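# Move the coaster can onto the turntable's orange spot

## Task

Pick up the can sitting on the coaster and set it upright on the orange spot of the turntable, without moving any of the other cans already standing on the turntable.

## Robot and tools

ROBOT. Two Doosan M1013 arms, left_arm and right_arm, each carrying a Robotiq 140 two-finger gripper with a wrist camera. The fingers can fold at a hinge. A part held in the outer quarter of the pads, near the tips, is squeezed normally. Held deeper, toward the palm, the fingers may wrap around it: narrow parts may slip, wide ones may be squeezed too hard. Fingertips pushed into a surface fold easily, so a move can go past a surface with almost no sign of contact and the next grasp can fail. Base roots in the scene frame: left_arm (+0.055, +0.600, 0) m, right_arm (+0.067, -0.554, 0) m, both turned only slightly about z.

FRAMES. Scene frame: origin at table-top height, halfway between the nominal bases; +z up, +x out over the table, left_arm on the +y side. Fixed cameras and the table use the scene frame. Each arm's hand position (metres), quat_wxyz, velocities and wrist-camera pose use that arm's own base frame. end_effector_position is the point between the closed pads. The fingers point along the gripper's +z axis and open along its y axis. Tips reach about 33 mm past that point at gaps up to 40 mm, and about 9 mm when fully open.

ROW FORMAT. Every action row and every move target is one flat list of 18 numbers, each in [-1, 1]. The first 9 are left_arm, the next 9 right_arm, even if only one arm moves. Per arm: 6 joint offsets in the order forearm roll, wrist pitch, elbow, waist, wrist roll, shoulder; then gripper position, force_limit, speed. Joint numbers are offsets, not angles, counted from the "Joint targets" line as it stands when the action or move begins, never from the previous row. Sending the same offset twice moves the joint twice. Scale: 1.0 = 1.553 rad for waist and shoulder, 2.33 rad for elbow, 2.913 rad for forearm roll, wrist pitch and wrist roll. The elbow sign is flipped against the URDF, here and in every result. Ranges in URDF signs: elbow -2.792 to 2.792, every other joint -6.283 to 6.283. An action that pushes a joint more than 0.010 rad outside its range is refused for both arms. Sending 0 for all six joints re-commands the current targets and holds the arm.

GRIPPER NUMBERS are absolute commands, not offsets. position: +1 fully open (140 mm), about -0.8 pads touching, -1 closes until blocked. force_limit: at slow speed about 14 N at -1, 40 N at 0, 58 N at +1. speed: about 30 mm/s at -1, 140 at 0, 250 at +1; faster closes squeeze harder. Both start at +1. To leave a gripper unchanged, repeat the last three numbers sent for it. To grip harder while gripped, raise force_limit and change position from -1 to -0.98.

TOOLS.
execute_actions(actions, cameras): actions is a list of actions. Each action is a list of up to 15 rows, one per 1/30 s step; a short action repeats its final row. An empty list returns state and images.
move(target, speed, blend, stop_force, zero, blocking, cameras): target is one 18-number row or a list of up to 15 rows. Every row's offsets count from the same starting Joint targets. All joints reach their goals together. speed is in rad/s for the joint with the farthest to go, 0.01 to 3.92, default 0.5; give one value, or one per target. blend, in rad, rounds corners in a list; 0 means stop at each target. stop_force (10 to 80 N, both arms) ends an arm's path when it feels that much push; use it with low speed for touching down. zero (default true) re-zeroes the force before the move. blocking=false returns after about 0.5 s while motion continues; it cannot be combined with stop_force. Moves do not avoid obstacles.
wait(seconds 0 to 10). stop() brakes a running move.
zoom_image(camera, region=[x0,y0,x1,y1] in image pixels, at most 504 each way) on cam_head_left, cam_head_right, cam_left_wrist or cam_right_wrist; all images are 672x504.
read_manual(section="licences") moves nothing. finished_scene(scene) ends the scene and cannot be undone.

RESULTS. Joint positions, velocities, targets and torques are listed per arm in the row's joint order (rad, rad/s, N m). object_status: 0 moving, 1 blocked while opening, 2 blocked while closing (holding something), 3 reached the commanded position or pads met. position_measured is in counts: 3 open, 75 about 100 mm, 139 about 60 mm, 200 about 20 mm, 230 pads touching. "move:" reports done, off_target, moving, held or fault. "joint sent to its limit" means a joint was clipped at its end. "joint command not followed" means the inter-arm clearance check altered steps. Flange force is along the gripper axes, and External joint torques show outside loads; both include the weight of anything held. Wrist depth gives a 7x7 grid of distances ahead of each wrist camera.

AVOID. A net outside force of 144 N on an arm, or joint contact torque of 312 (waist, shoulder), 147 (elbow) or 41.4 N m (wrist joints), stops that arm for 10 s. Never let the arms touch or grip each other. Do not knock over the other cans, drop the can, release it while it is moving, or let anything leave the table. Do not slam into fixed objects. Do not hold loads or stretched poses long: a MOTOR HOT warning can be followed by a 30 to 60 s brake stop. The can must remain standing on the spot after the robot lets go.

Each tool is called after "Request:" in YAML: its name, and indented under it one key for each argument.

## Session

Request:
execute_actions:
  actions: []

Scene clock: 0.00 s.
left_arm: end_effector_position=(+0.4365, +0.2080, +0.2540) position_measured=3 object_status=3 end_effector_quat_wxyz=(-0.004, +0.880, +0.473, -0.027) | right_arm: end_effector_position=(+0.5631, +0.8807, +0.3173) position_measured=3 object_status=3 end_effector_quat_wxyz=(-0.272, +0.295, +0.916, +0.033)
Joint names: [forearm roll, wrist pitch, elbow, waist, wrist roll, shoulder]
Joint positions: left_arm=[0.001 1.287 -1.953 0.373 0.957 -0.043] | right_arm=[0.572 1.972 -0.231 0.809 0.055 1.069]
Joint velocities: within noise
Joint torques (N m): no reading
External joint torques (N m): no reading
Flange force (N): no reading
Wrist depth (mm): cam_left_wrist=[1086 1057 1052 1038 346 - 344 / 1148 1143 1121 362 - 361 - / 1200 1177 - 386 390 - - / 1264 411 - - 420 413 388 / - 129 - - - 427 123 / - - - - 456 448 - / - 486 - - - - -] | cam_right_wrist=[616 604 - 576 - - - / 579 561 545 535 524 - - / 553 522 514 490 485 469 - / - 482 490 481 478 - - / - 128 465 468 448 153 130 / - 456 447 440 431 402 - / 400 402 - 424 - 410 -]
Joint targets: left_arm=[0.001 1.287 -1.953 0.373 0.957 -0.043] | right_arm=[0.572 1.972 -0.231 0.809 0.055 1.069]
Tool commands: left_gripper/position=+1.0 left_gripper/force_limit=+1.0 left_gripper/speed=+1.0 right_gripper/position=+1.0 right_gripper/force_limit=+1.0 right_gripper/speed=+1.0

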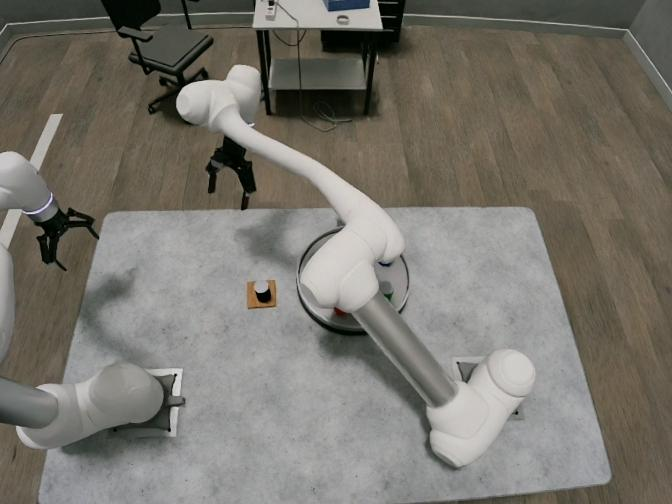

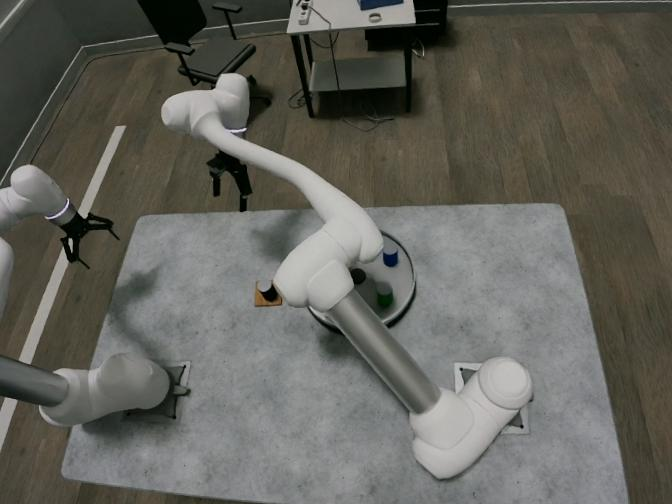

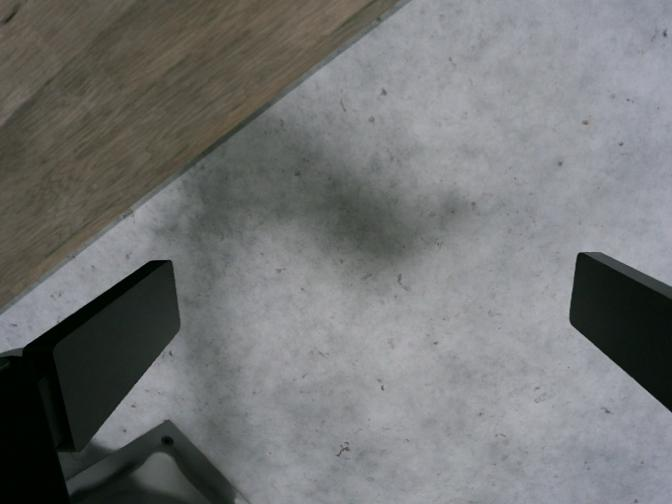

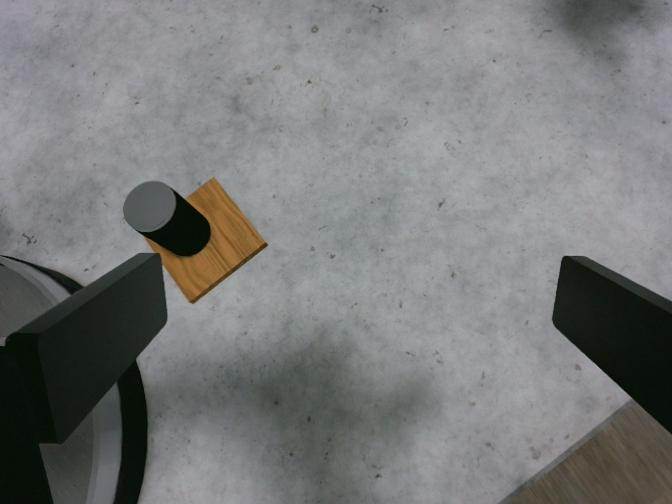

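Request:
move:
  target: [0,0,0,0,0,0,1,1,1,-0.1964,-0.1786,-0.4151,0.198,0.3644,-0.3717,0.175,1,1]
  speed: 1.2
  cameras: ["cam_head_left","cam_head_right","cam_right_wrist"]

Scene clock: 5.30 s.
left_arm: end_effector_position=(+0.4365, +0.2080, +0.2540) position_measured=3 object_status=3 end_effector_quat_wxyz=(-0.004, +0.880, +0.473, -0.027) | right_arm: end_effector_position=(+0.3408, +0.7770, +0.3000) position_measured=107 object_status=3 end_effector_quat_wxyz=(+0.000, +0.707, +0.707, +0.000)
Joint names: [forearm roll, wrist pitch, elbow, waist, wrist roll, shoulder]
Joint positions: left_arm=[0.001 1.287 -1.953 0.373 0.957 -0.043] | right_arm=[0 1.452 -1.198 1.117 1.116 0.492]
Joint torques (N m): left_arm=[3.68 -0.54 41.02 -2.34 -0.22 -38.22] | right_arm=[4.82 -0.5 45.48 -0.06 0.34 -94.69]
External joint torques (N m): left_arm=[0.35 0.64 -2.09 2.32 0.21 3.61] | right_arm=[-0.46 0.45 -3.13 -0.26 -0.34 2.78]
Flange force (N): left_arm=[5.3 -2.7 3.5] | right_arm=[-3.1 -0.6 4.5]
Wrist depth (mm): cam_left_wrist=[1086 1066 1057 1048 - 341 340 / 1121 1132 1086 376 369 365 - / 1206 1194 - - 385 - - / 1257 - - - - - 138 / - 129 430 438 - - 123 / - 477 465 460 - - - / - 481 - - - 465 -] | cam_right_wrist=[400 - 400 397 - 392 396 / 416 413 404 412 420 400 418 / 441 448 443 416 406 422 - / - - 166 - 452 443 437 / 477 91 142 433 424 112 100 / - - 429 433 437 - - / - - 469 456 462 - -]
Joint targets: left_arm=[0.001 1.287 -1.953 0.373 0.957 -0.043] | right_arm=[0.000 1.452 -1.198 1.117 1.116 0.492]
move: done
camera_calibration:
cam_right_wrist: T_world_to_cam=[[0.999984, -0.00486667, 0.00278404, -0.329628], [-0.00546133, -0.95783, 0.287283, 0.675511], [0.00126852, -0.287294, -0.957842, 0.654437], [0, 0, 0, 1]] pos_world=[0.332482, 0.833436, 0.433702]
Images, in order (width x height): cam_head_left 672x504, cam_head_right 672x504, cam_right_wrist 672x504.

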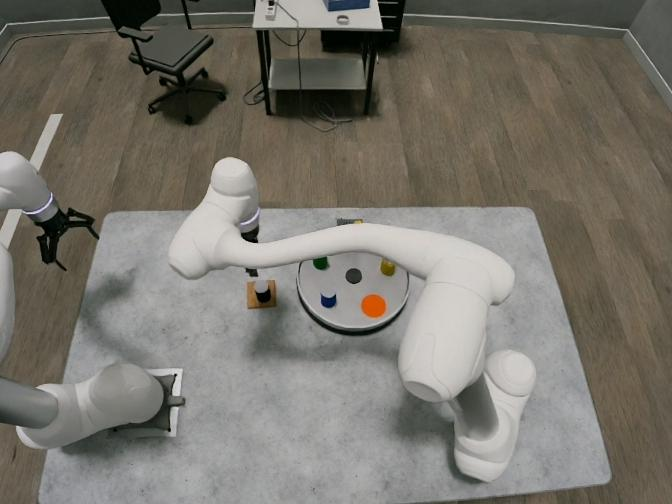

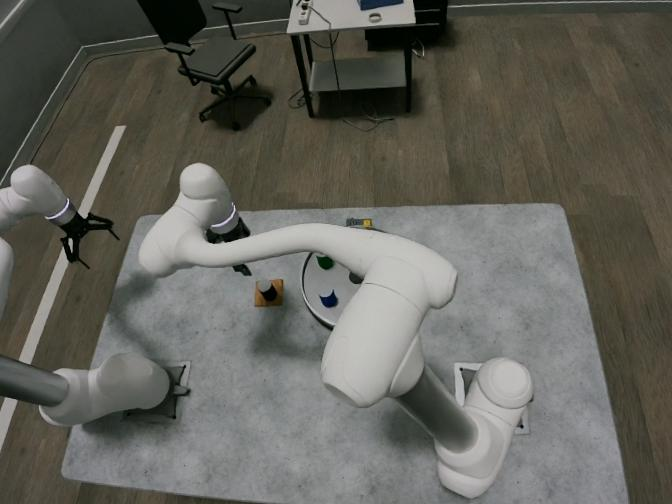

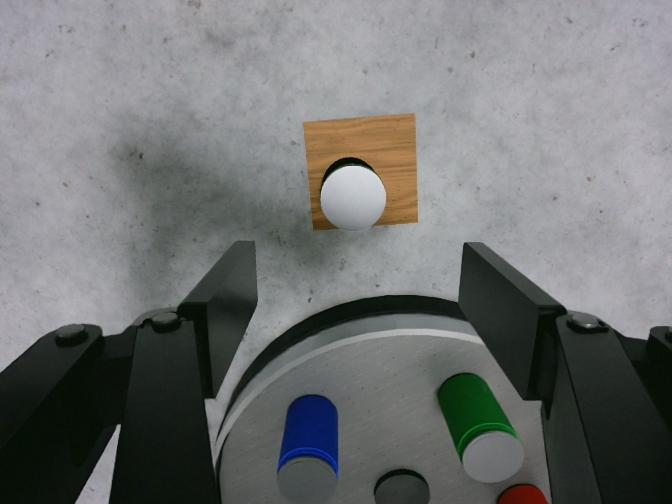

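Request:
wait:
  seconds: 0.3
  cameras: ["cam_head_left","cam_right_wrist"]

Request:
wait:
  seconds: 1.0
  cameras: ["cam_head_left","cam_right_wrist"]

Scene clock: 6.10 s.
left_arm: end_effector_position=(+0.4365, +0.2080, +0.2540) position_measured=3 object_status=3 end_effector_quat_wxyz=(-0.004, +0.880, +0.473, -0.027) | right_arm: end_effector_position=(+0.3408, +0.7770, +0.3000) position_measured=107 object_status=3 end_effector_quat_wxyz=(+0.000, +0.707, +0.707, +0.000)
Joint names: [forearm roll, wrist pitch, elbow, waist, wrist roll, shoulder]
Joint positions: left_arm=[0.001 1.287 -1.953 0.373 0.957 -0.043] | right_arm=[0 1.452 -1.198 1.117 1.116 0.492]
Joint torques (N m): left_arm=[3.63 -0.55 41.07 -2.09 -0.22 -38.1] | right_arm=[4.77 -0.53 45.84 -0.11 0.49 -94.28]
External joint torques (N m): left_arm=[0.4 0.66 -2.15 2.05 0.22 3.57] | right_arm=[-0.41 0.48 -3.52 -0.02 -0.49 2.41]
Flange force (N): left_arm=[4.9 -2.4 3.6] | right_arm=[-4.6 -1.3 4.9]
Wrist depth (mm): cam_left_wrist=[1091 1071 1066 1030 - - - / 1143 1121 1096 368 363 377 - / 1200 1154 - 383 383 377 - / 1231 152 - 421 403 399 135 / - 129 - - - 424 123 / - - - - - - - / 508 482 - - - - -] | cam_right_wrist=[- 398 396 - 402 407 406 / 419 425 428 416 420 417 - / - 433 436 412 429 437 443 / - - 166 443 468 437 445 / - 91 142 433 423 112 94 / - - 434 434 441 - - / - - 459 458 467 - -]
Joint targets: left_arm=[0.001 1.287 -1.953 0.373 0.957 -0.043] | right_arm=[0.000 1.452 -1.198 1.117 1.116 0.492]
Tool commands: left_gripper/position=+1.0 left_gripper/force_limit=+1.0 left_gripper/speed=+1.0 right_gripper/position=+0.175 right_gripper/force_limit=+1.0 right_gripper/speed=+1.0
wait: 0.30 s; at rest from the start
camera_calibration:
cam_right_wrist: T_world_to_cam=[[0.999984, -0.00483918, 0.00287967, -0.329593], [-0.00546235, -0.957858, 0.287191, 0.675545], [0.00136855, -0.287202, -0.957869, 0.654435], [0, 0, 0, 1]] pos_world=[0.332382, 0.833436, 0.433802]
Images, in order (width x height): cam_head_left 672x504, cam_right_wrist 672x504.

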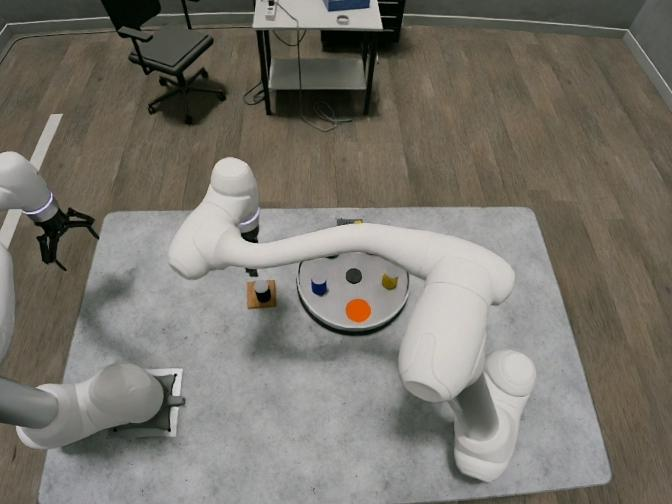

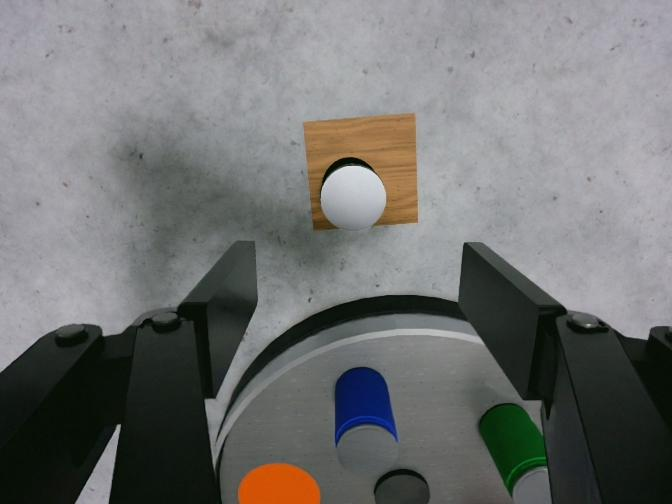

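Scene clock: 7.10 s.
left_arm: end_effector_position=(+0.4365, +0.2080, +0.2540) position_measured=3 object_status=3 end_effector_quat_wxyz=(-0.004, +0.880, +0.473, -0.027) | right_arm: end_effector_position=(+0.3408, +0.7770, +0.3000) position_measured=107 object_status=3 end_effector_quat_wxyz=(+0.000, +0.707, +0.707, +0.000)
Joint names: [forearm roll, wrist pitch, elbow, waist, wrist roll, shoulder]
Joint positions: left_arm=[0.001 1.287 -1.953 0.373 0.957 -0.043] | right_arm=[0 1.452 -1.198 1.117 1.116 0.492]
Joint torques (N m): left_arm=[3.74 -0.54 41.04 -1.92 -0.23 -38.08] | right_arm=[4.79 -0.5 45.85 -0.23 0.46 -94]
External joint torques (N m): left_arm=[0.3 0.64 -2.08 1.89 0.23 3.41] | right_arm=[-0.45 0.45 -3.53 -0.34 -0.45 2.14]
Flange force (N): left_arm=[4.6 -2.2 3.4] | right_arm=[-5.2 -1.3 4.9]
Wrist depth (mm): cam_left_wrist=[1038 1071 1066 1057 347 346 341 / 1148 1111 1096 370 - - 360 / 1200 1188 - - - - 375 / 1244 - - 399 399 - 131 / - 129 - - - - 123 / - 128 - - - - - / - 484 515 469 - - -] | cam_right_wrist=[392 406 - 405 394 402 403 / 407 412 407 412 - 417 412 / 437 436 444 407 433 437 436 / - 455 441 434 - 463 441 / - 91 142 434 422 111 100 / - - 438 441 400 - - / - - 470 469 465 - -]
Joint targets: left_arm=[0.001 1.287 -1.953 0.373 0.957 -0.043] | right_arm=[0.000 1.452 -1.198 1.117 1.116 0.492]
Tool commands: left_gripper/position=+1.0 left_gripper/force_limit=+1.0 left_gripper/speed=+1.0 right_gripper/position=+0.175 right_gripper/force_limit=+1.0 right_gripper/speed=+1.0
wait: 1.00 s; at rest by 0.17 s
camera_calibration:
cam_right_wrist: T_world_to_cam=[[0.999984, -0.00483918, 0.00287967, -0.329593], [-0.00546235, -0.957858, 0.287191, 0.675545], [0.00136855, -0.287202, -0.957869, 0.654435], [0, 0, 0, 1]] pos_world=[0.332382, 0.833436, 0.433802]
Images, in order (width x height): cam_head_left 672x504, cam_right_wrist 672x504.

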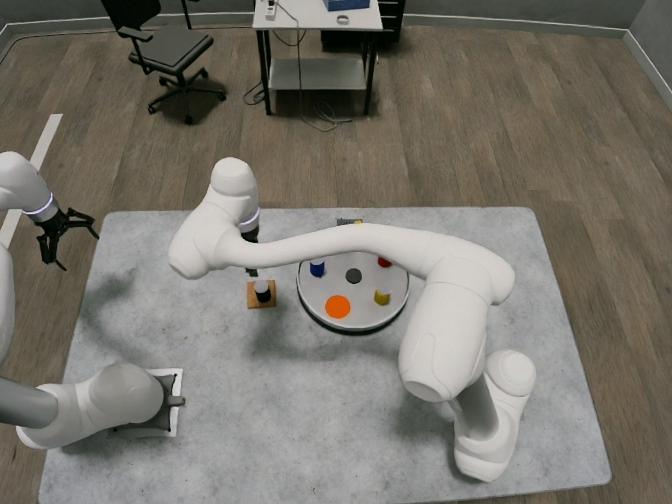

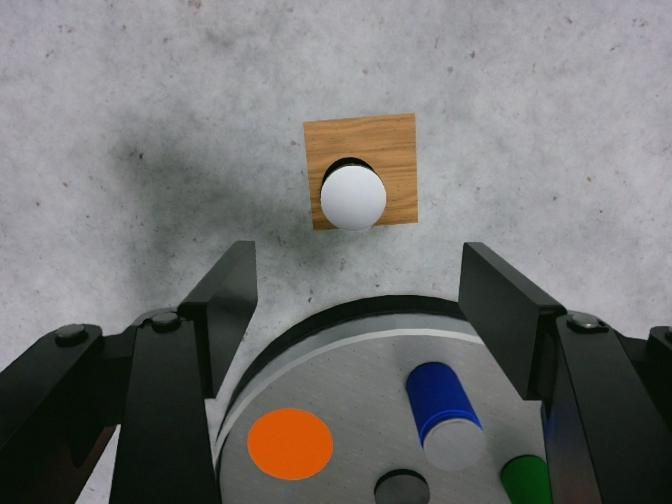

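Request:
move:
  target: [0,0,0,0,0,0,1,1,1,0,-0.0612,-0.0585,-0.0051,-0.0027,0.0269,0.175,1,1]
  speed: 0.35
  cameras: ["cam_head_left","cam_right_wrist"]

Scene clock: 14.03 s.
left_arm: end_effector_position=(+0.4365, +0.2080, +0.2540) position_measured=3 object_status=3 end_effector_quat_wxyz=(-0.004, +0.880, +0.473, -0.027) | right_arm: end_effector_position=(+0.3479, +0.7761, +0.1901) position_measured=107 object_status=3 end_effector_quat_wxyz=(+0.000, +0.707, +0.707, +0.000)
Joint names: [forearm roll, wrist pitch, elbow, waist, wrist roll, shoulder]
Joint positions: left_arm=[0.001 1.287 -1.953 0.373 0.957 -0.043] | right_arm=[0 1.274 -1.334 1.109 1.108 0.534]
Joint torques (N m): left_arm=[3.71 -0.57 41.14 -2.19 -0.2 -38.13] | right_arm=[4.6 -0.66 43.33 -0.38 0.45 -96.67]
External joint torques (N m): left_arm=[0.33 0.67 -2.16 2.24 0.2 3.41] | right_arm=[-0.39 0.61 -2.5 0.44 -0.45 2.32]
Flange force (N): left_arm=[4.8 -2.8 3.5] | right_arm=[-1.9 -0.8 2.9]
Wrist depth (mm): cam_left_wrist=[1066 1066 1057 1038 - 346 - / 1143 1127 1111 366 363 360 336 / 1200 1165 410 380 385 399 - / 1244 141 - - 399 - 131 / - 129 - 433 433 440 123 / - - - - 450 458 444 / - 485 - - - - -] | cam_right_wrist=[297 295 294 297 302 - 294 / 310 309 309 302 304 315 313 / - 323 324 305 311 323 325 / 342 340 333 339 327 336 339 / 354 91 353 355 340 119 100 / - - 347 312 313 118 - / - - 331 331 323 - -]
Joint targets: left_arm=[0.001 1.287 -1.953 0.373 0.957 -0.043] | right_arm=[0.000 1.274 -1.334 1.109 1.108 0.534]
move: done
camera_calibration:
cam_right_wrist: T_world_to_cam=[[0.999983, -0.00490793, 0.00300259, -0.336363], [-0.00556332, -0.957893, 0.287071, 0.706386], [0.00146723, -0.287083, -0.957904, 0.548777], [0, 0, 0, 1]] pos_world=[0.339483, 0.832536, 0.323902]
Images, in order (width x height): cam_head_left 672x504, cam_right_wrist 672x504.

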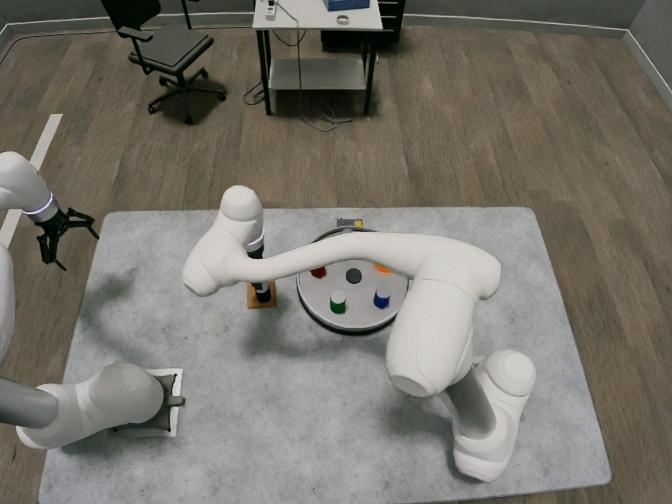

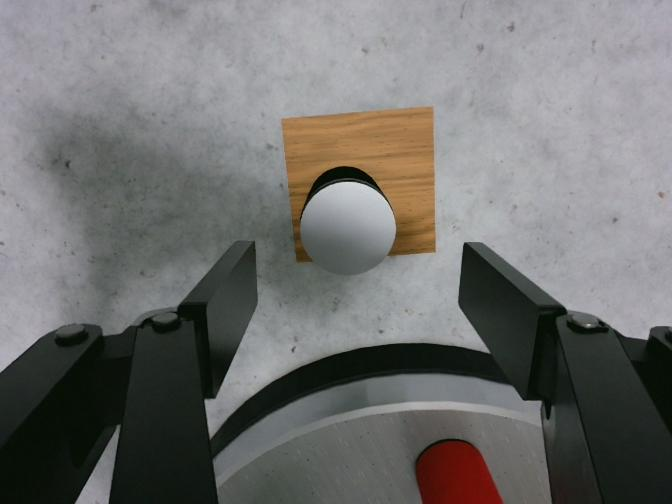

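Request:
move:
  target:
    - [0,0,0,0,0,0,1,1,1,0,-0.04787,-0.0373,0,0,0.03384,0.07,1,1]
    - [0,0,0,0,0,0,1,1,1,0,-0.04787,-0.0373,0,0,0.03384,-1,-0.5,-1]
    - [0,0,0,0,0,0,1,1,1,0,0.03315,0.03073,0,0,-0.01608,-1,-0.5,-1]
  speed: [0.22,0.3,0.4]
  cameras: ["cam_head_left","cam_right_wrist"]

Request:
wait:
  seconds: 1.5
  cameras: ["cam_head_left","cam_right_wrist"]

Scene clock: 19.07 s.
left_arm: end_effector_position=(+0.4365, +0.2080, +0.2540) position_measured=3 object_status=3 end_effector_quat_wxyz=(-0.004, +0.880, +0.473, -0.027) | right_arm: end_effector_position=(+0.3478, +0.7760, +0.2499) position_measured=151 object_status=2 end_effector_quat_wxyz=(+0.000, +0.707, +0.707, +0.000)
Joint names: [forearm roll, wrist pitch, elbow, waist, wrist roll, shoulder]
Joint positions: left_arm=[0.001 1.287 -1.953 0.373 0.957 -0.043] | right_arm=[0 1.37 -1.263 1.109 1.108 0.509]
Joint torques (N m): left_arm=[3.64 -0.54 41.06 -2.14 -0.23 -38.5] | right_arm=[4.7 -0.73 45.97 -0.12 0.48 -96.8]
External joint torques (N m): left_arm=[0.4 0.64 -2.07 2.24 0.23 3.73] | right_arm=[-0.39 0.68 -4.21 0.24 -0.48 3.81]
Flange force (N): left_arm=[5.4 -2.5 3.6] | right_arm=[-3.7 -1.3 5.7]
Wrist depth (mm): cam_left_wrist=[1066 1081 1071 1043 - - 341 / 1143 1121 1091 370 - - 358 / 1194 1165 385 - 383 380 - / 1257 409 - - 398 397 385 / - 129 - 448 437 416 123 / - - - - 459 - - / - 486 - - 494 - -] | cam_right_wrist=[351 352 - 354 - - 352 / - 365 370 363 361 373 366 / - 386 379 365 378 379 385 / 408 396 - 138 397 398 390 / 422 - - 146 139 98 - / - - 80 384 382 - - / - - - 414 406 - -]
Joint targets: left_arm=[0.001 1.287 -1.953 0.373 0.957 -0.043] | right_arm=[0.000 1.370 -1.263 1.109 1.108 0.509]
move: done
camera_calibration:
cam_right_wrist: T_world_to_cam=[[0.999984, -0.00493538, 0.00290671, -0.336384], [-0.00556213, -0.957885, 0.287098, 0.689106], [0.00136736, -0.28711, -0.957897, 0.606084], [0, 0, 0, 1]] pos_world=[0.339383, 0.832436, 0.383702]
Images, in order (width x height): cam_head_left 672x504, cam_right_wrist 672x504.

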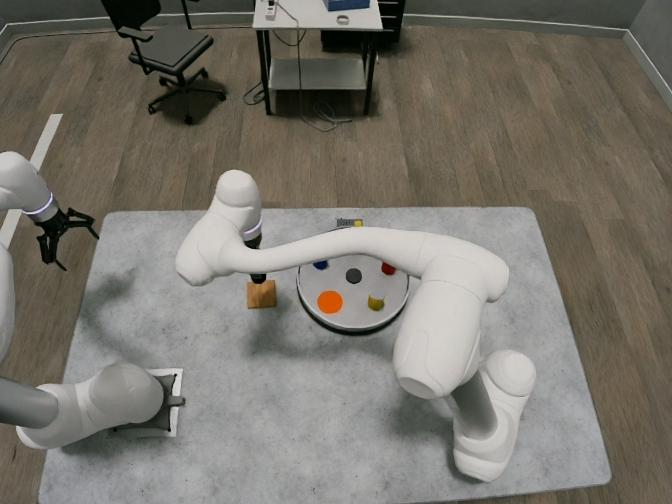

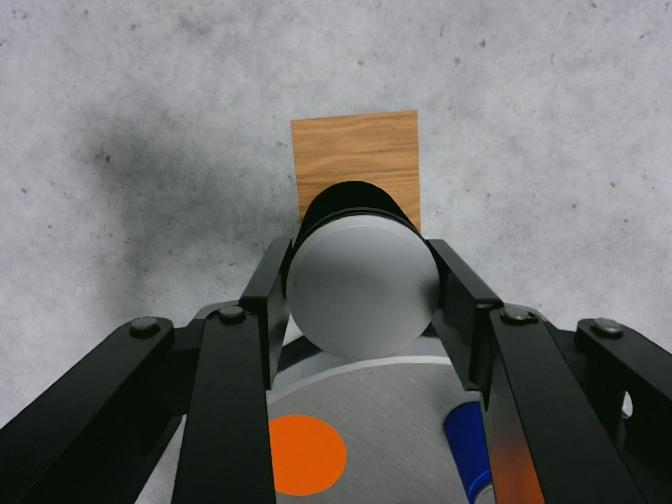

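Scene clock: 20.57 s.
left_arm: end_effector_position=(+0.4365, +0.2080, +0.2540) position_measured=3 object_status=3 end_effector_quat_wxyz=(-0.004, +0.880, +0.473, -0.027) | right_arm: end_effector_position=(+0.3478, +0.7760, +0.2500) position_measured=151 object_status=2 end_effector_quat_wxyz=(+0.000, +0.707, +0.707, +0.000)
Joint names: [forearm roll, wrist pitch, elbow, waist, wrist roll, shoulder]
Joint positions: left_arm=[0.001 1.287 -1.953 0.373 0.957 -0.043] | right_arm=[0 1.37 -1.263 1.109 1.108 0.509]
Joint torques (N m): left_arm=[3.65 -0.56 41.05 -2.1 -0.23 -38.41] | right_arm=[4.71 -0.54 46.16 -0.18 0.47 -96.54]
External joint torques (N m): left_arm=[0.39 0.66 -2.1 2.12 0.23 3.86] | right_arm=[-0.4 0.49 -4.51 0.47 -0.47 3.87]
Flange force (N): left_arm=[5.5 -2.2 3.6] | right_arm=[-4.3 -1.9 6.4]
Wrist depth (mm): cam_left_wrist=[1052 1086 1066 1034 347 - 344 / 1148 1165 1106 367 366 - 358 / 1200 1165 396 - 380 - 367 / 1219 - - - 408 - 393 / - 129 464 - - 434 123 / - 471 - - - 449 - / - 485 - - - - -] | cam_right_wrist=[351 352 352 348 352 346 348 / - - 369 363 363 369 - / 387 377 393 364 379 384 382 / 403 - 402 139 146 407 401 / 422 - - 148 144 98 417 / - - 80 385 - - - / - - - 404 - - -]
Joint targets: left_arm=[0.001 1.287 -1.953 0.373 0.957 -0.043] | right_arm=[0.000 1.370 -1.263 1.109 1.108 0.509]
Tool commands: left_gripper/position=+1.0 left_gripper/force_limit=+1.0 left_gripper/speed=+1.0 right_gripper/position=-1.0 right_gripper/force_limit=-0.5 right_gripper/speed=-1.0
wait: 1.50 s; at rest by 0.17 s
camera_calibration:
cam_right_wrist: T_world_to_cam=[[0.999984, -0.00493546, 0.00290646, -0.336384], [-0.00556209, -0.957893, 0.287072, 0.689093], [0.00136724, -0.287083, -0.957905, 0.606161], [0, 0, 0, 1]] pos_world=[0.339383, 0.832436, 0.383802]
Images, in order (width x height): cam_head_left 672x504, cam_right_wrist 672x504.

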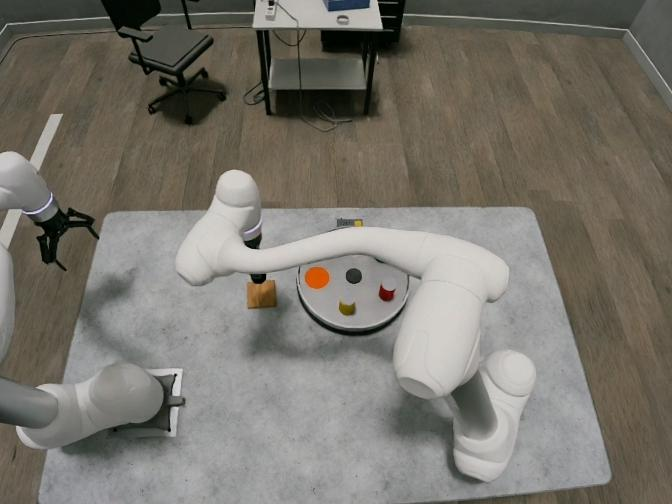

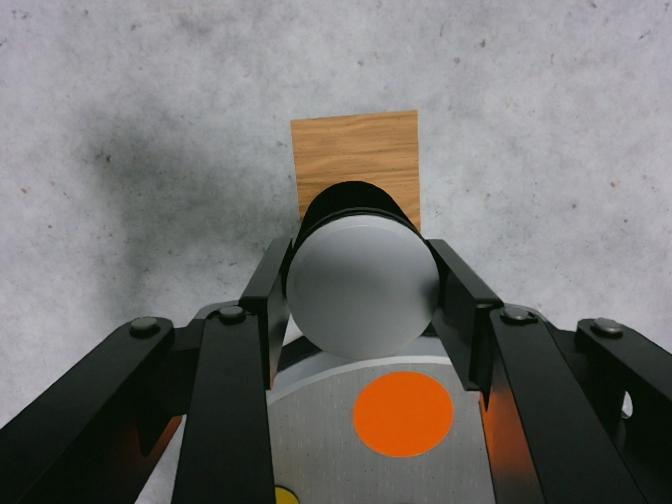

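Request:
move:
  target: [0,0,0,0,0,0,1,1,1,0,-0.03173,-0.11646,-0.13261,-0.39669,-0.1152,-1,-0.5,-1]
  speed: 0.8
  cameras: ["cam_head_left","cam_right_wrist"]

Scene clock: 30.00 s.
left_arm: end_effector_position=(+0.4365, +0.2080, +0.2540) position_measured=3 object_status=3 end_effector_quat_wxyz=(-0.004, +0.880, +0.473, -0.027) | right_arm: end_effector_position=(+0.4287, +0.5991, +0.2451) position_measured=151 object_status=2 end_effector_quat_wxyz=(+0.000, +0.305, +0.952, +0.000)
Joint names: [forearm roll, wrist pitch, elbow, waist, wrist roll, shoulder]
Joint positions: left_arm=[0.001 1.287 -1.953 0.373 0.957 -0.043] | right_arm=[0 1.278 -1.534 0.903 -0.047 0.33]
Joint torques (N m): left_arm=[3.71 -0.55 41.01 -2.39 -0.2 -38.2] | right_arm=[4.67 -0.47 45.14 0.21 0.41 -78.38]
External joint torques (N m): left_arm=[0.33 0.65 -2.09 2.41 0.2 3.53] | right_arm=[-0.44 0.46 -4.39 -0.13 -0.41 3.76]
Flange force (N): left_arm=[5.3 -2.9 3.5] | right_arm=[-0.7 -3.3 6.4]
Wrist depth (mm): cam_left_wrist=[1076 1062 1057 1071 - - 350 / 1143 1132 1096 - 364 - 357 / 1194 1165 390 - - 394 369 / 1244 - 413 - - 388 130 / - 129 441 - - - 123 / - 473 470 - - - - / - 488 484 - 485 478 -] | cam_right_wrist=[298 295 301 353 345 338 352 / 311 - 311 316 360 352 353 / 328 330 324 322 371 384 398 / 340 340 339 139 146 394 396 / 356 351 137 146 138 92 410 / - - 80 361 368 - - / - - - 360 - - -]
Joint targets: left_arm=[0.001 1.287 -1.953 0.373 0.957 -0.043] | right_arm=[0.000 1.278 -1.534 0.903 -0.047 0.330]
move: done
camera_calibration:
cam_right_wrist: T_world_to_cam=[[0.586165, 0.810186, 0.00290143, -0.729099], [0.775637, -0.562197, 0.286919, -0.0504151], [0.234089, -0.165931, -0.957951, 0.378122], [0, 0, 0, 1]] pos_world=[0.377962, 0.625105, 0.378803]
Images, in order (width x height): cam_head_left 672x504, cam_right_wrist 672x504.

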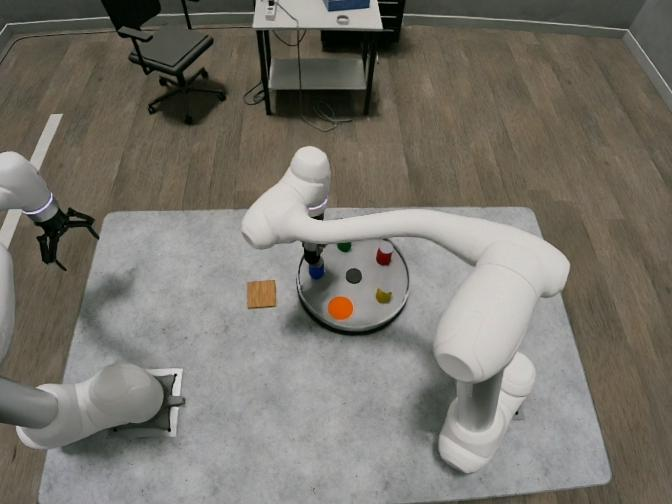

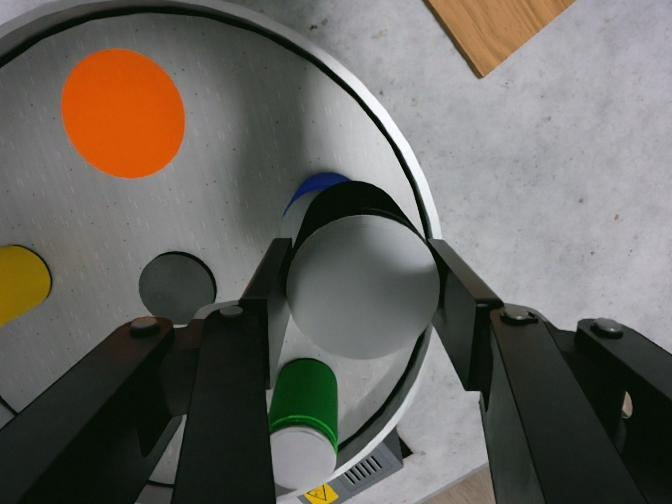

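Request:
wait:
  seconds: 0.6

Scene clock: 31.07 s.
left_arm: end_effector_position=(+0.4365, +0.2080, +0.2540) position_measured=3 object_status=3 end_effector_quat_wxyz=(-0.004, +0.880, +0.473, -0.027) | right_arm: end_effector_position=(+0.4287, +0.5991, +0.2451) position_measured=151 object_status=2 end_effector_quat_wxyz=(+0.000, +0.305, +0.952, +0.000)
Joint names: [forearm roll, wrist pitch, elbow, waist, wrist roll, shoulder]
Joint positions: left_arm=[0.001 1.287 -1.953 0.373 0.957 -0.043] | right_arm=[0 1.278 -1.534 0.903 -0.047 0.33]
Joint torques (N m): left_arm=[3.72 -0.59 40.97 -2.12 -0.22 -38.16] | right_arm=[4.64 -0.48 45.14 -0.06 0.45 -78.16]
External joint torques (N m): left_arm=[0.33 0.7 -2.02 2.2 0.22 3.39] | right_arm=[-0.4 0.48 -4.35 0.2 -0.45 3.33]
Flange force (N): left_arm=[5.0 -2.6 3.2] | right_arm=[-0.3 -3.8 6.1]
Wrist depth (mm): cam_left_wrist=[1066 1076 1057 1038 340 343 338 / 1132 1127 1101 - 365 359 362 / 1200 1238 - - 383 379 - / 1212 - 415 406 406 395 137 / - 129 - - - - 123 / - 479 - - - 433 - / - 480 - - - - 475] | cam_right_wrist=[300 299 302 343 348 336 - / 311 313 - 316 360 - 362 / 320 327 326 318 326 376 378 / 343 340 339 141 146 - 391 / 356 355 136 146 143 91 - / - - 80 377 367 - - / - - - 391 - - -]
Joint targets: left_arm=[0.001 1.287 -1.953 0.373 0.957 -0.043] | right_arm=[0.000 1.278 -1.534 0.903 -0.047 0.330]
Tool commands: left_gripper/position=+1.0 left_gripper/force_limit=+1.0 left_gripper/speed=+1.0 right_gripper/position=-1.0 right_gripper/force_limit=-0.5 right_gripper/speed=-1.0
wait: 0.60 s; at rest from the start

Request:
execute_actions:
  actions:
    - [[0,0,0,0,0,0,1,1,1,0,-0.0002,-0.0002,-0.0021,0,0.0001,-1,-0.5,-1],[0,0,0,0,0,0,1,1,1,0,-0.0007,-0.0006,-0.0042,0,0.0005,-1,-0.5,-1],[0,0,0,0,0,0,1,1,1,0,-0.0016,-0.0013,-0.0063,0,0.0011,-1,-0.5,-1],[0,0,0,0,0,0,1,1,1,0,-0.0028,-0.0023,-0.0084,0,0.0019,-1,-0.5,-1],[0,0,0,0,0,0,1,1,1,0,-0.0043,-0.0035,-0.0105,0,0.0029,-1,-0.5,-1],[0,0,0,0,0,0,1,1,1,0,-0.006,-0.0049,-0.0126,0,0.004,-1,-0.5,-1],[0,0,0,0,0,0,1,1,1,0,-0.008,-0.0065,-0.0147,0,0.0053,-1,-0.5,-1],[0,0,0,0,0,0,1,1,1,0,-0.0102,-0.0082,-0.0168,0,0.0068,-1,-0.5,-1],[0,0,0,0,0,0,1,1,1,0,-0.0125,-0.0101,-0.0189,0,0.0084,-1,-0.5,-1],[0,0,0,0,0,0,1,1,1,0,-0.0151,-0.0122,-0.021,0,0.01,-1,-0.5,-1],[0,0,0,0,0,0,1,1,1,0,-0.0177,-0.0143,-0.0231,0,0.0118,-1,-0.5,-1],[0,0,0,0,0,0,1,1,1,0,-0.0205,-0.0165,-0.0252,0,0.0136,-1,-0.5,-1],[0,0,0,0,0,0,1,1,1,0,-0.0233,-0.0188,-0.0273,0,0.0155,-1,-0.5,-1],[0,0,0,0,0,0,1,1,1,0,-0.0262,-0.0211,-0.0294,0,0.0174,-1,-0.5,-1],[0,0,0,0,0,0,1,1,1,0,-0.0291,-0.0235,-0.0315,0,0.0194,-1,-0.5,-1]]
    - [[0,0,0,0,0,0,1,1,1,0,-0.0029,-0.0023,-0.0021,0,0.0019,-1,-0.5,-1],[0,0,0,0,0,0,1,1,1,0,-0.0058,-0.0047,-0.0042,0,0.0038,-1,-0.5,-1],[0,0,0,0,0,0,1,1,1,0,-0.0086,-0.0069,-0.0063,0,0.0057,-1,-0.5,-1],[0,0,0,0,0,0,1,1,1,0,-0.0113,-0.0092,-0.0084,0,0.0076,-1,-0.5,-1],[0,0,0,0,0,0,1,1,1,0,-0.014,-0.0113,-0.0105,0,0.0093,-1,-0.5,-1],[0,0,0,0,0,0,1,1,1,0,-0.0165,-0.0133,-0.0126,0,0.011,-1,-0.5,-1],[0,0,0,0,0,0,1,1,1,0,-0.0189,-0.0152,-0.0147,0,0.0126,-1,-0.5,-1],[0,0,0,0,0,0,1,1,1,0,-0.021,-0.017,-0.0168,0,0.014,-1,-0.5,-1],[0,0,0,0,0,0,1,1,1,0,-0.023,-0.0186,-0.0189,0,0.0153,-1,-0.5,-1],[0,0,0,0,0,0,1,1,1,0,-0.0247,-0.02,-0.021,0,0.0165,-1,-0.5,-1],[0,0,0,0,0,0,1,1,1,0,-0.0262,-0.0212,-0.0231,0,0.0175,-1,-0.5,-1],[0,0,0,0,0,0,1,1,1,0,-0.0274,-0.0221,-0.0252,0,0.0183,-1,-0.5,-1],[0,0,0,0,0,0,1,1,1,0,-0.0283,-0.0229,-0.0273,0,0.0189,-1,-0.5,-1],[0,0,0,0,0,0,1,1,1,0,-0.0289,-0.0233,-0.0294,0,0.0192,-1,-0.5,-1],[0,0,0,0,0,0,1,1,1,0,-0.029,-0.0234,-0.0315,0,0.0193,-1,-0.5,-1]]
    - [[0,0,0,0,0,0,1,1,1,0,0,0,-0.0021,0,0,-1,-0.5,-1],[0,0,0,0,0,0,1,1,1,0,0,0,-0.0042,0,0,-1,-0.5,-1],[0,0,0,0,0,0,1,1,1,0,0,0,-0.0063,0,0,-1,-0.5,-1],[0,0,0,0,0,0,1,1,1,0,0,0,-0.0084,0,0,0.25,-0.5,0],[0,0,0,0,0,0,1,1,1,0,0,0,-0.0105,0,0,0.25,-0.5,0],[0,0,0,0,0,0,1,1,1,0,0,0,-0.0126,0,0,0.25,-0.5,0],[0,0,0,0,0,0,1,1,1,0,0,0,-0.0147,0,0,0.25,-0.5,0],[0,0,0,0,0,0,1,1,1,0,0,0,-0.0168,0,0,0.25,-0.5,0],[0,0,0,0,0,0,1,1,1,0,0,0,-0.0189,0,0,0.25,-0.5,0],[0,0,0,0,0,0,1,1,1,0,0,0,-0.021,0,0,0.25,-0.5,0],[0,0,0,0,0,0,1,1,1,0,0,0,-0.0231,0,0,0.25,-0.5,0],[0,0,0,0,0,0,1,1,1,0,0,0,-0.0252,0,0,0.25,-0.5,0],[0,0,0,0,0,0,1,1,1,0,0,0,-0.0273,0,0,0.25,-0.5,0],[0,0,0,0,0,0,1,1,1,0,0,0,-0.0294,0,0,0.25,-0.5,0],[0,0,0,0,0,0,1,1,1,0,0,0,-0.0315,0,0,0.25,-0.5,0]]
    - [[0,0,0,0,0,0,1,1,1,0,0.0004,0.0003,-0.0021,0,-0.0002,0.25,-0.5,0],[0,0,0,0,0,0,1,1,1,0,0.0014,0.0011,-0.0042,0,-0.0009,0.25,-0.5,0],[0,0,0,0,0,0,1,1,1,0,0.003,0.0024,-0.0063,0,-0.002,0.25,-0.5,0],[0,0,0,0,0,0,1,1,1,0,0.0051,0.0041,-0.0084,0,-0.0034,0.25,-0.5,0],[0,0,0,0,0,0,1,1,1,0,0.0075,0.0061,-0.0105,0,-0.005,0.25,-0.5,0],[0,0,0,0,0,0,1,1,1,0,0.0102,0.0083,-0.0126,0,-0.0068,0.25,-0.5,0],[0,0,0,0,0,0,1,1,1,0,0.0131,0.0106,-0.0147,0,-0.0087,0.25,-0.5,0],[0,0,0,0,0,0,1,1,1,0,0.0159,0.0129,-0.0166,0,-0.0106,0.25,-0.5,0],[0,0,0,0,0,0,1,1,1,0,0.0188,0.0152,-0.0183,0,-0.0125,0.25,-0.5,0],[0,0,0,0,0,0,1,1,1,0,0.0215,0.0174,-0.0198,0,-0.0143,0.25,-0.5,0],[0,0,0,0,0,0,1,1,1,0,0.0239,0.0194,-0.021,0,-0.0159,0.25,-0.5,0],[0,0,0,0,0,0,1,1,1,0,0.026,0.0211,-0.0219,0,-0.0173,0.25,-0.5,0],[0,0,0,0,0,0,1,1,1,0,0.0276,0.0224,-0.0225,0,-0.0184,0.25,-0.5,0],[0,0,0,0,0,0,1,1,1,0,0.0286,0.0232,-0.0228,0,-0.0191,0.25,-0.5,0],[0,0,0,0,0,0,1,1,1,0,0.029,0.0235,-0.0229,0,-0.0193,0.25,-0.5,0]]
  cameras: ["cam_head_left","cam_head_right","cam_right_wrist"]

Scene clock: 34.87 s.
left_arm: end_effector_position=(+0.4365, +0.2080, +0.2540) position_measured=3 object_status=3 end_effector_quat_wxyz=(-0.004, +0.880, +0.473, -0.027) | right_arm: end_effector_position=(+0.5317, +0.5128, +0.1940) position_measured=98 object_status=3 end_effector_quat_wxyz=(+0.000, +0.391, +0.920, +0.000)
Joint names: [forearm roll, wrist pitch, elbow, waist, wrist roll, shoulder]
Joint positions: left_arm=[0.001 1.287 -1.953 0.373 0.957 -0.043] | right_arm=[0 1.193 -1.589 0.72 -0.047 0.36]
Joint torques (N m): left_arm=[3.72 -0.53 41.12 -1.85 -0.23 -38.13] | right_arm=[4.53 -0.33 42.87 0.06 0.47 -78.62]
External joint torques (N m): left_arm=[0.31 0.63 -2.25 1.89 0.23 3.65] | right_arm=[-0.41 0.32 -3.21 0.14 -0.47 1.94]
External joint torques at the end of the 1st action: left_arm=[0.31 0.67 -2.1 2.28 0.23 3.87] | right_arm=[-0.41 0.29 -3.94 1.09 -0.48 2.09]
External joint torques at the end of the 2nd action: left_arm=[0.29 0.67 -1.97 2.13 0.21 3.65] | right_arm=[-0.39 0.28 -5.06 -0.19 -0.45 4.48]
External joint torques at the end of the 3rd action: left_arm=[0.31 0.64 -2.19 2.05 0.27 3.69] | right_arm=[-0.39 0.46 -3.38 2.49 -0.47 2.01]
Flange force (N): left_arm=[4.7 -2.1 3.8] | right_arm=[-0.4 -3.7 4.1]
Flange force at the end of the 1st action (N): left_arm=[5.7 -2.4 3.6] | right_arm=[0.1 -5.1 5.1]
Flange force at the end of the 2nd action (N): left_arm=[5.3 -2.3 3.3] | right_arm=[-1.3 -4.0 7.5]
Flange force at the end of the 3rd action (N): left_arm=[5.1 -2.3 3.7] | right_arm=[2.6 -4.0 3.9]
Wrist depth (mm): cam_left_wrist=[1081 1076 1062 1030 332 339 338 / 1137 1137 1116 - - 358 343 / 1194 1194 401 - 385 - 371 / 1244 - - - 408 393 148 / - 129 - 434 - - 123 / - 462 462 470 447 - 113 / - 483 - 514 - 478 -] | cam_right_wrist=[250 251 253 242 251 300 297 / 262 259 261 262 261 313 313 / 275 267 276 275 272 329 327 / 287 288 200 198 285 341 342 / 297 94 201 205 294 117 353 / - - 316 313 - - - / - - 402 405 1409 - -]
Joint targets: left_arm=[0.001 1.287 -1.953 0.373 0.957 -0.043] | right_arm=[0.000 1.193 -1.589 0.720 -0.047 0.360]
camera_calibration:
cam_right_wrist: T_world_to_cam=[[0.723356, 0.690469, 0.00300313, -0.730969], [0.660813, -0.693536, 0.28694, -0.0359172], [0.200206, -0.205576, -0.957944, 0.329144], [0, 0, 0, 1]] pos_world=[0.486589, 0.547465, 0.327803]
Images, in order (width x height): cam_head_left 672x504, cam_head_right 672x504, cam_right_wrist 672x504.

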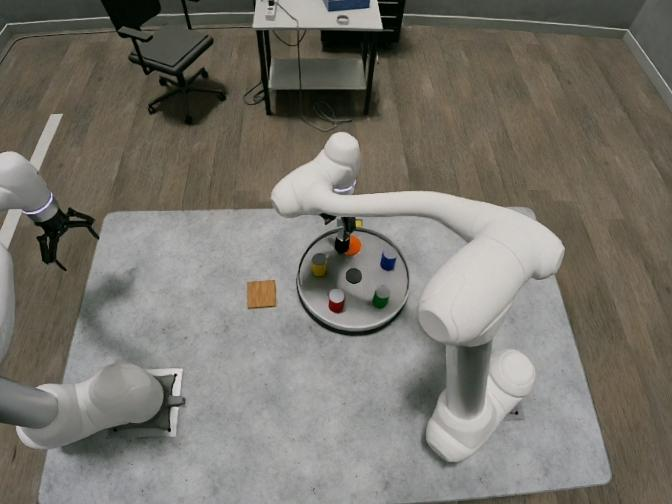

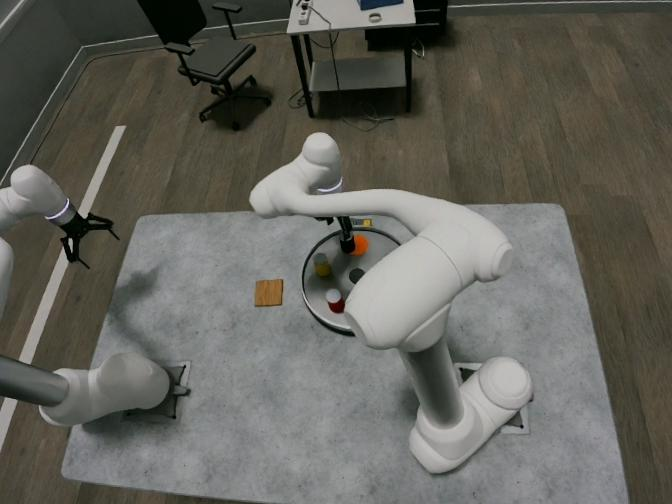

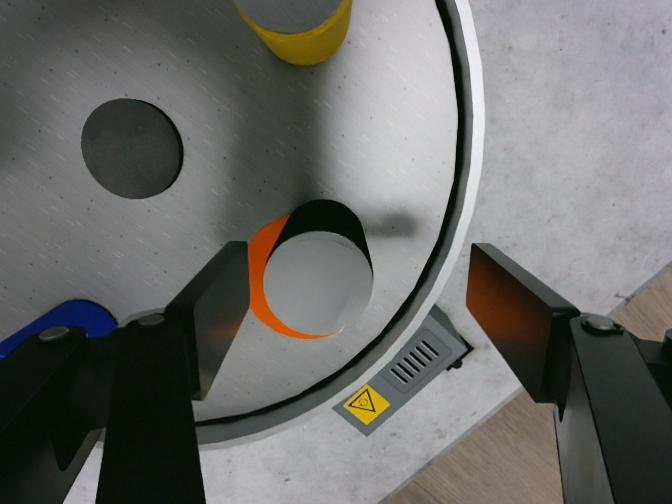

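Request:
move:
  target: [0,0,0,0,0,0,1,1,1,0,-0.00892,-0.04034,0.1424,-0.12808,-0.04372,0.25,-0.5,0]
  speed: 0.4
  cameras: ["cam_head_left","cam_right_wrist"]

Scene clock: 42.67 s.
left_arm: end_effector_position=(+0.4365, +0.2080, +0.2540) position_measured=3 object_status=3 end_effector_quat_wxyz=(-0.004, +0.880, +0.473, -0.027) | right_arm: end_effector_position=(+0.3796, +0.5802, +0.1941) position_measured=98 object_status=3 end_effector_quat_wxyz=(+0.000, +0.104, +0.995, +0.000)
Joint names: [forearm roll, wrist pitch, elbow, waist, wrist roll, shoulder]
Joint positions: left_arm=[0.001 1.287 -1.953 0.373 0.957 -0.043] | right_arm=[0 1.167 -1.683 0.942 -0.42 0.292]
Joint torques (N m): left_arm=[3.7 -0.57 41.01 -2.15 -0.23 -38.16] | right_arm=[4.49 -0.42 42.66 -0.88 0.54 -71.42]
External joint torques (N m): left_arm=[0.34 0.67 -2.02 2.15 0.22 3.48] | right_arm=[-0.43 0.43 -3.54 0.88 -0.54 2.13]
Flange force (N): left_arm=[5.1 -2.5 3.3] | right_arm=[1.8 -3.3 4.5]
Wrist depth (mm): cam_left_wrist=[1081 1081 1062 1025 335 342 328 / 1143 1137 1062 375 - 354 - / 1194 1188 - 388 - - 372 / 1257 - 413 403 - - 144 / - 129 - 430 - - 123 / - - - - - 454 - / - 484 - - - 478 -] | cam_right_wrist=[253 253 252 254 301 300 294 / 239 264 178 260 269 311 301 / 275 275 187 276 275 327 314 / 288 286 286 289 289 339 343 / 301 94 300 303 301 116 95 / - - 321 272 318 116 - / - - 338 229 330 - -]
Joint targets: left_arm=[0.001 1.287 -1.953 0.373 0.957 -0.043] | right_arm=[0.000 1.167 -1.683 0.942 -0.420 0.292]
move: done
camera_calibration:
cam_right_wrist: T_world_to_cam=[[0.212882, 0.977073, 0.00296297, -0.639928], [0.935836, -0.204767, 0.286849, -0.276509], [0.280879, -0.0582921, -0.957971, 0.257513], [0, 0, 0, 1]] pos_world=[0.322667, 0.583648, 0.327903]
Images, in order (width x height): cam_head_left 672x504, cam_right_wrist 672x504.

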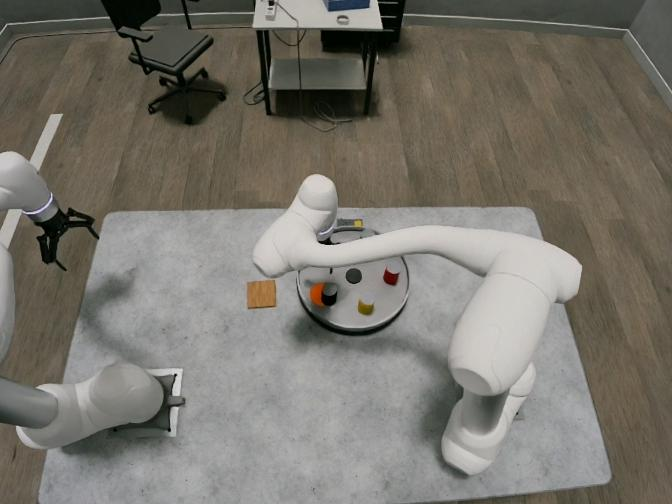

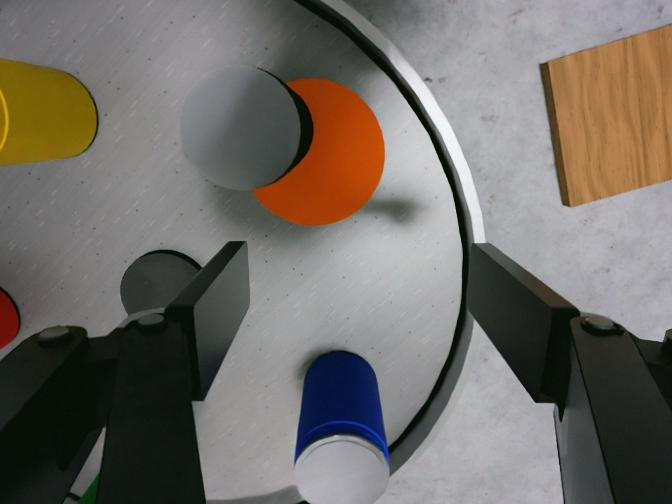

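Request:
wait:
  seconds: 9.0

Scene clock: 52.63 s.
left_arm: end_effector_position=(+0.4365, +0.2080, +0.2540) position_measured=3 object_status=3 end_effector_quat_wxyz=(-0.004, +0.880, +0.473, -0.027) | right_arm: end_effector_position=(+0.3795, +0.5802, +0.1941) position_measured=98 object_status=3 end_effector_quat_wxyz=(+0.000, +0.104, +0.995, +0.000)
Joint names: [forearm roll, wrist pitch, elbow, waist, wrist roll, shoulder]
Joint positions: left_arm=[0.001 1.287 -1.953 0.373 0.957 -0.043] | right_arm=[0 1.167 -1.683 0.942 -0.42 0.292]
Joint torques (N m): left_arm=[3.7 -0.58 40.96 -2.15 -0.21 -38.11] | right_arm=[4.47 -0.45 42.55 -0.44 0.45 -71.44]
External joint torques (N m): left_arm=[0.33 0.68 -2.01 2.07 0.21 3.61] | right_arm=[-0.41 0.47 -3.45 0.3 -0.45 2.21]
Flange force (N): left_arm=[5.1 -2.2 3.3] | right_arm=[1.0 -3.3 4.4]
Wrist depth (mm): cam_left_wrist=[1071 1062 1062 1025 356 341 343 / 1154 1132 1096 366 365 367 354 / 1200 1159 395 400 384 377 358 / 1271 - - 408 404 401 138 / - 130 - - - - 123 / - - - - - - - / - 483 514 - - 480 -] | cam_right_wrist=[248 250 250 252 297 300 294 / 198 243 262 264 267 310 300 / 274 275 274 275 272 330 316 / 288 284 287 199 285 340 342 / 301 94 301 301 302 116 350 / - - 315 316 315 109 - / - - 277 320 400 - -]
Joint targets: left_arm=[0.001 1.287 -1.953 0.373 0.957 -0.043] | right_arm=[0.000 1.167 -1.683 0.942 -0.420 0.292]
Tool commands: left_gripper/position=+1.0 left_gripper/force_limit=+1.0 left_gripper/speed=+1.0 right_gripper/position=+0.25 right_gripper/force_limit=-0.5 right_gripper/speed=+0.0
wait: 9.00 s; at rest from the start

Request:
wait:
  seconds: 0.3

Scene clock: 53.07 s.
left_arm: end_effector_position=(+0.4365, +0.2080, +0.2540) position_measured=3 object_status=3 end_effector_quat_wxyz=(-0.004, +0.880, +0.473, -0.027) | right_arm: end_effector_position=(+0.3795, +0.5802, +0.1941) position_measured=98 object_status=3 end_effector_quat_wxyz=(+0.000, +0.104, +0.995, +0.000)
Joint names: [forearm roll, wrist pitch, elbow, waist, wrist roll, shoulder]
Joint positions: left_arm=[0.001 1.287 -1.953 0.373 0.957 -0.043] | right_arm=[0 1.167 -1.683 0.942 -0.42 0.292]
Joint torques (N m): left_arm=[3.66 -0.55 41.11 -2.21 -0.25 -38.19] | right_arm=[4.47 -0.45 42.5 -0.21 0.46 -71.54]
External joint torques (N m): left_arm=[0.37 0.65 -2.2 2.24 0.25 3.9] | right_arm=[-0.42 0.47 -3.39 0.09 -0.46 2.21]
Flange force (N): left_arm=[5.5 -2.4 3.8] | right_arm=[0.7 -3.3 4.3]
Wrist depth (mm): cam_left_wrist=[1081 1025 1057 1043 346 - - / 1101 1121 1096 - 364 - 354 / - 1188 388 - 386 - 369 / - 150 - 386 408 - 391 / - 129 - - 415 - 123 / - 470 - 459 - - - / - 479 501 - - - -] | cam_right_wrist=[172 206 254 252 300 302 294 / 179 218 267 264 263 298 301 / 276 275 275 274 272 326 313 / 290 285 285 283 286 340 - / 299 94 300 210 209 117 95 / - - 317 319 316 109 - / - - 284 330 401 - -]
Joint targets: left_arm=[0.001 1.287 -1.953 0.373 0.957 -0.043] | right_arm=[0.000 1.167 -1.683 0.942 -0.420 0.292]
Tool commands: left_gripper/position=+1.0 left_gripper/force_limit=+1.0 left_gripper/speed=+1.0 right_gripper/position=+0.25 right_gripper/force_limit=-0.5 right_gripper/speed=+0.0
wait: 0.30 s; at rest by 0.03 s


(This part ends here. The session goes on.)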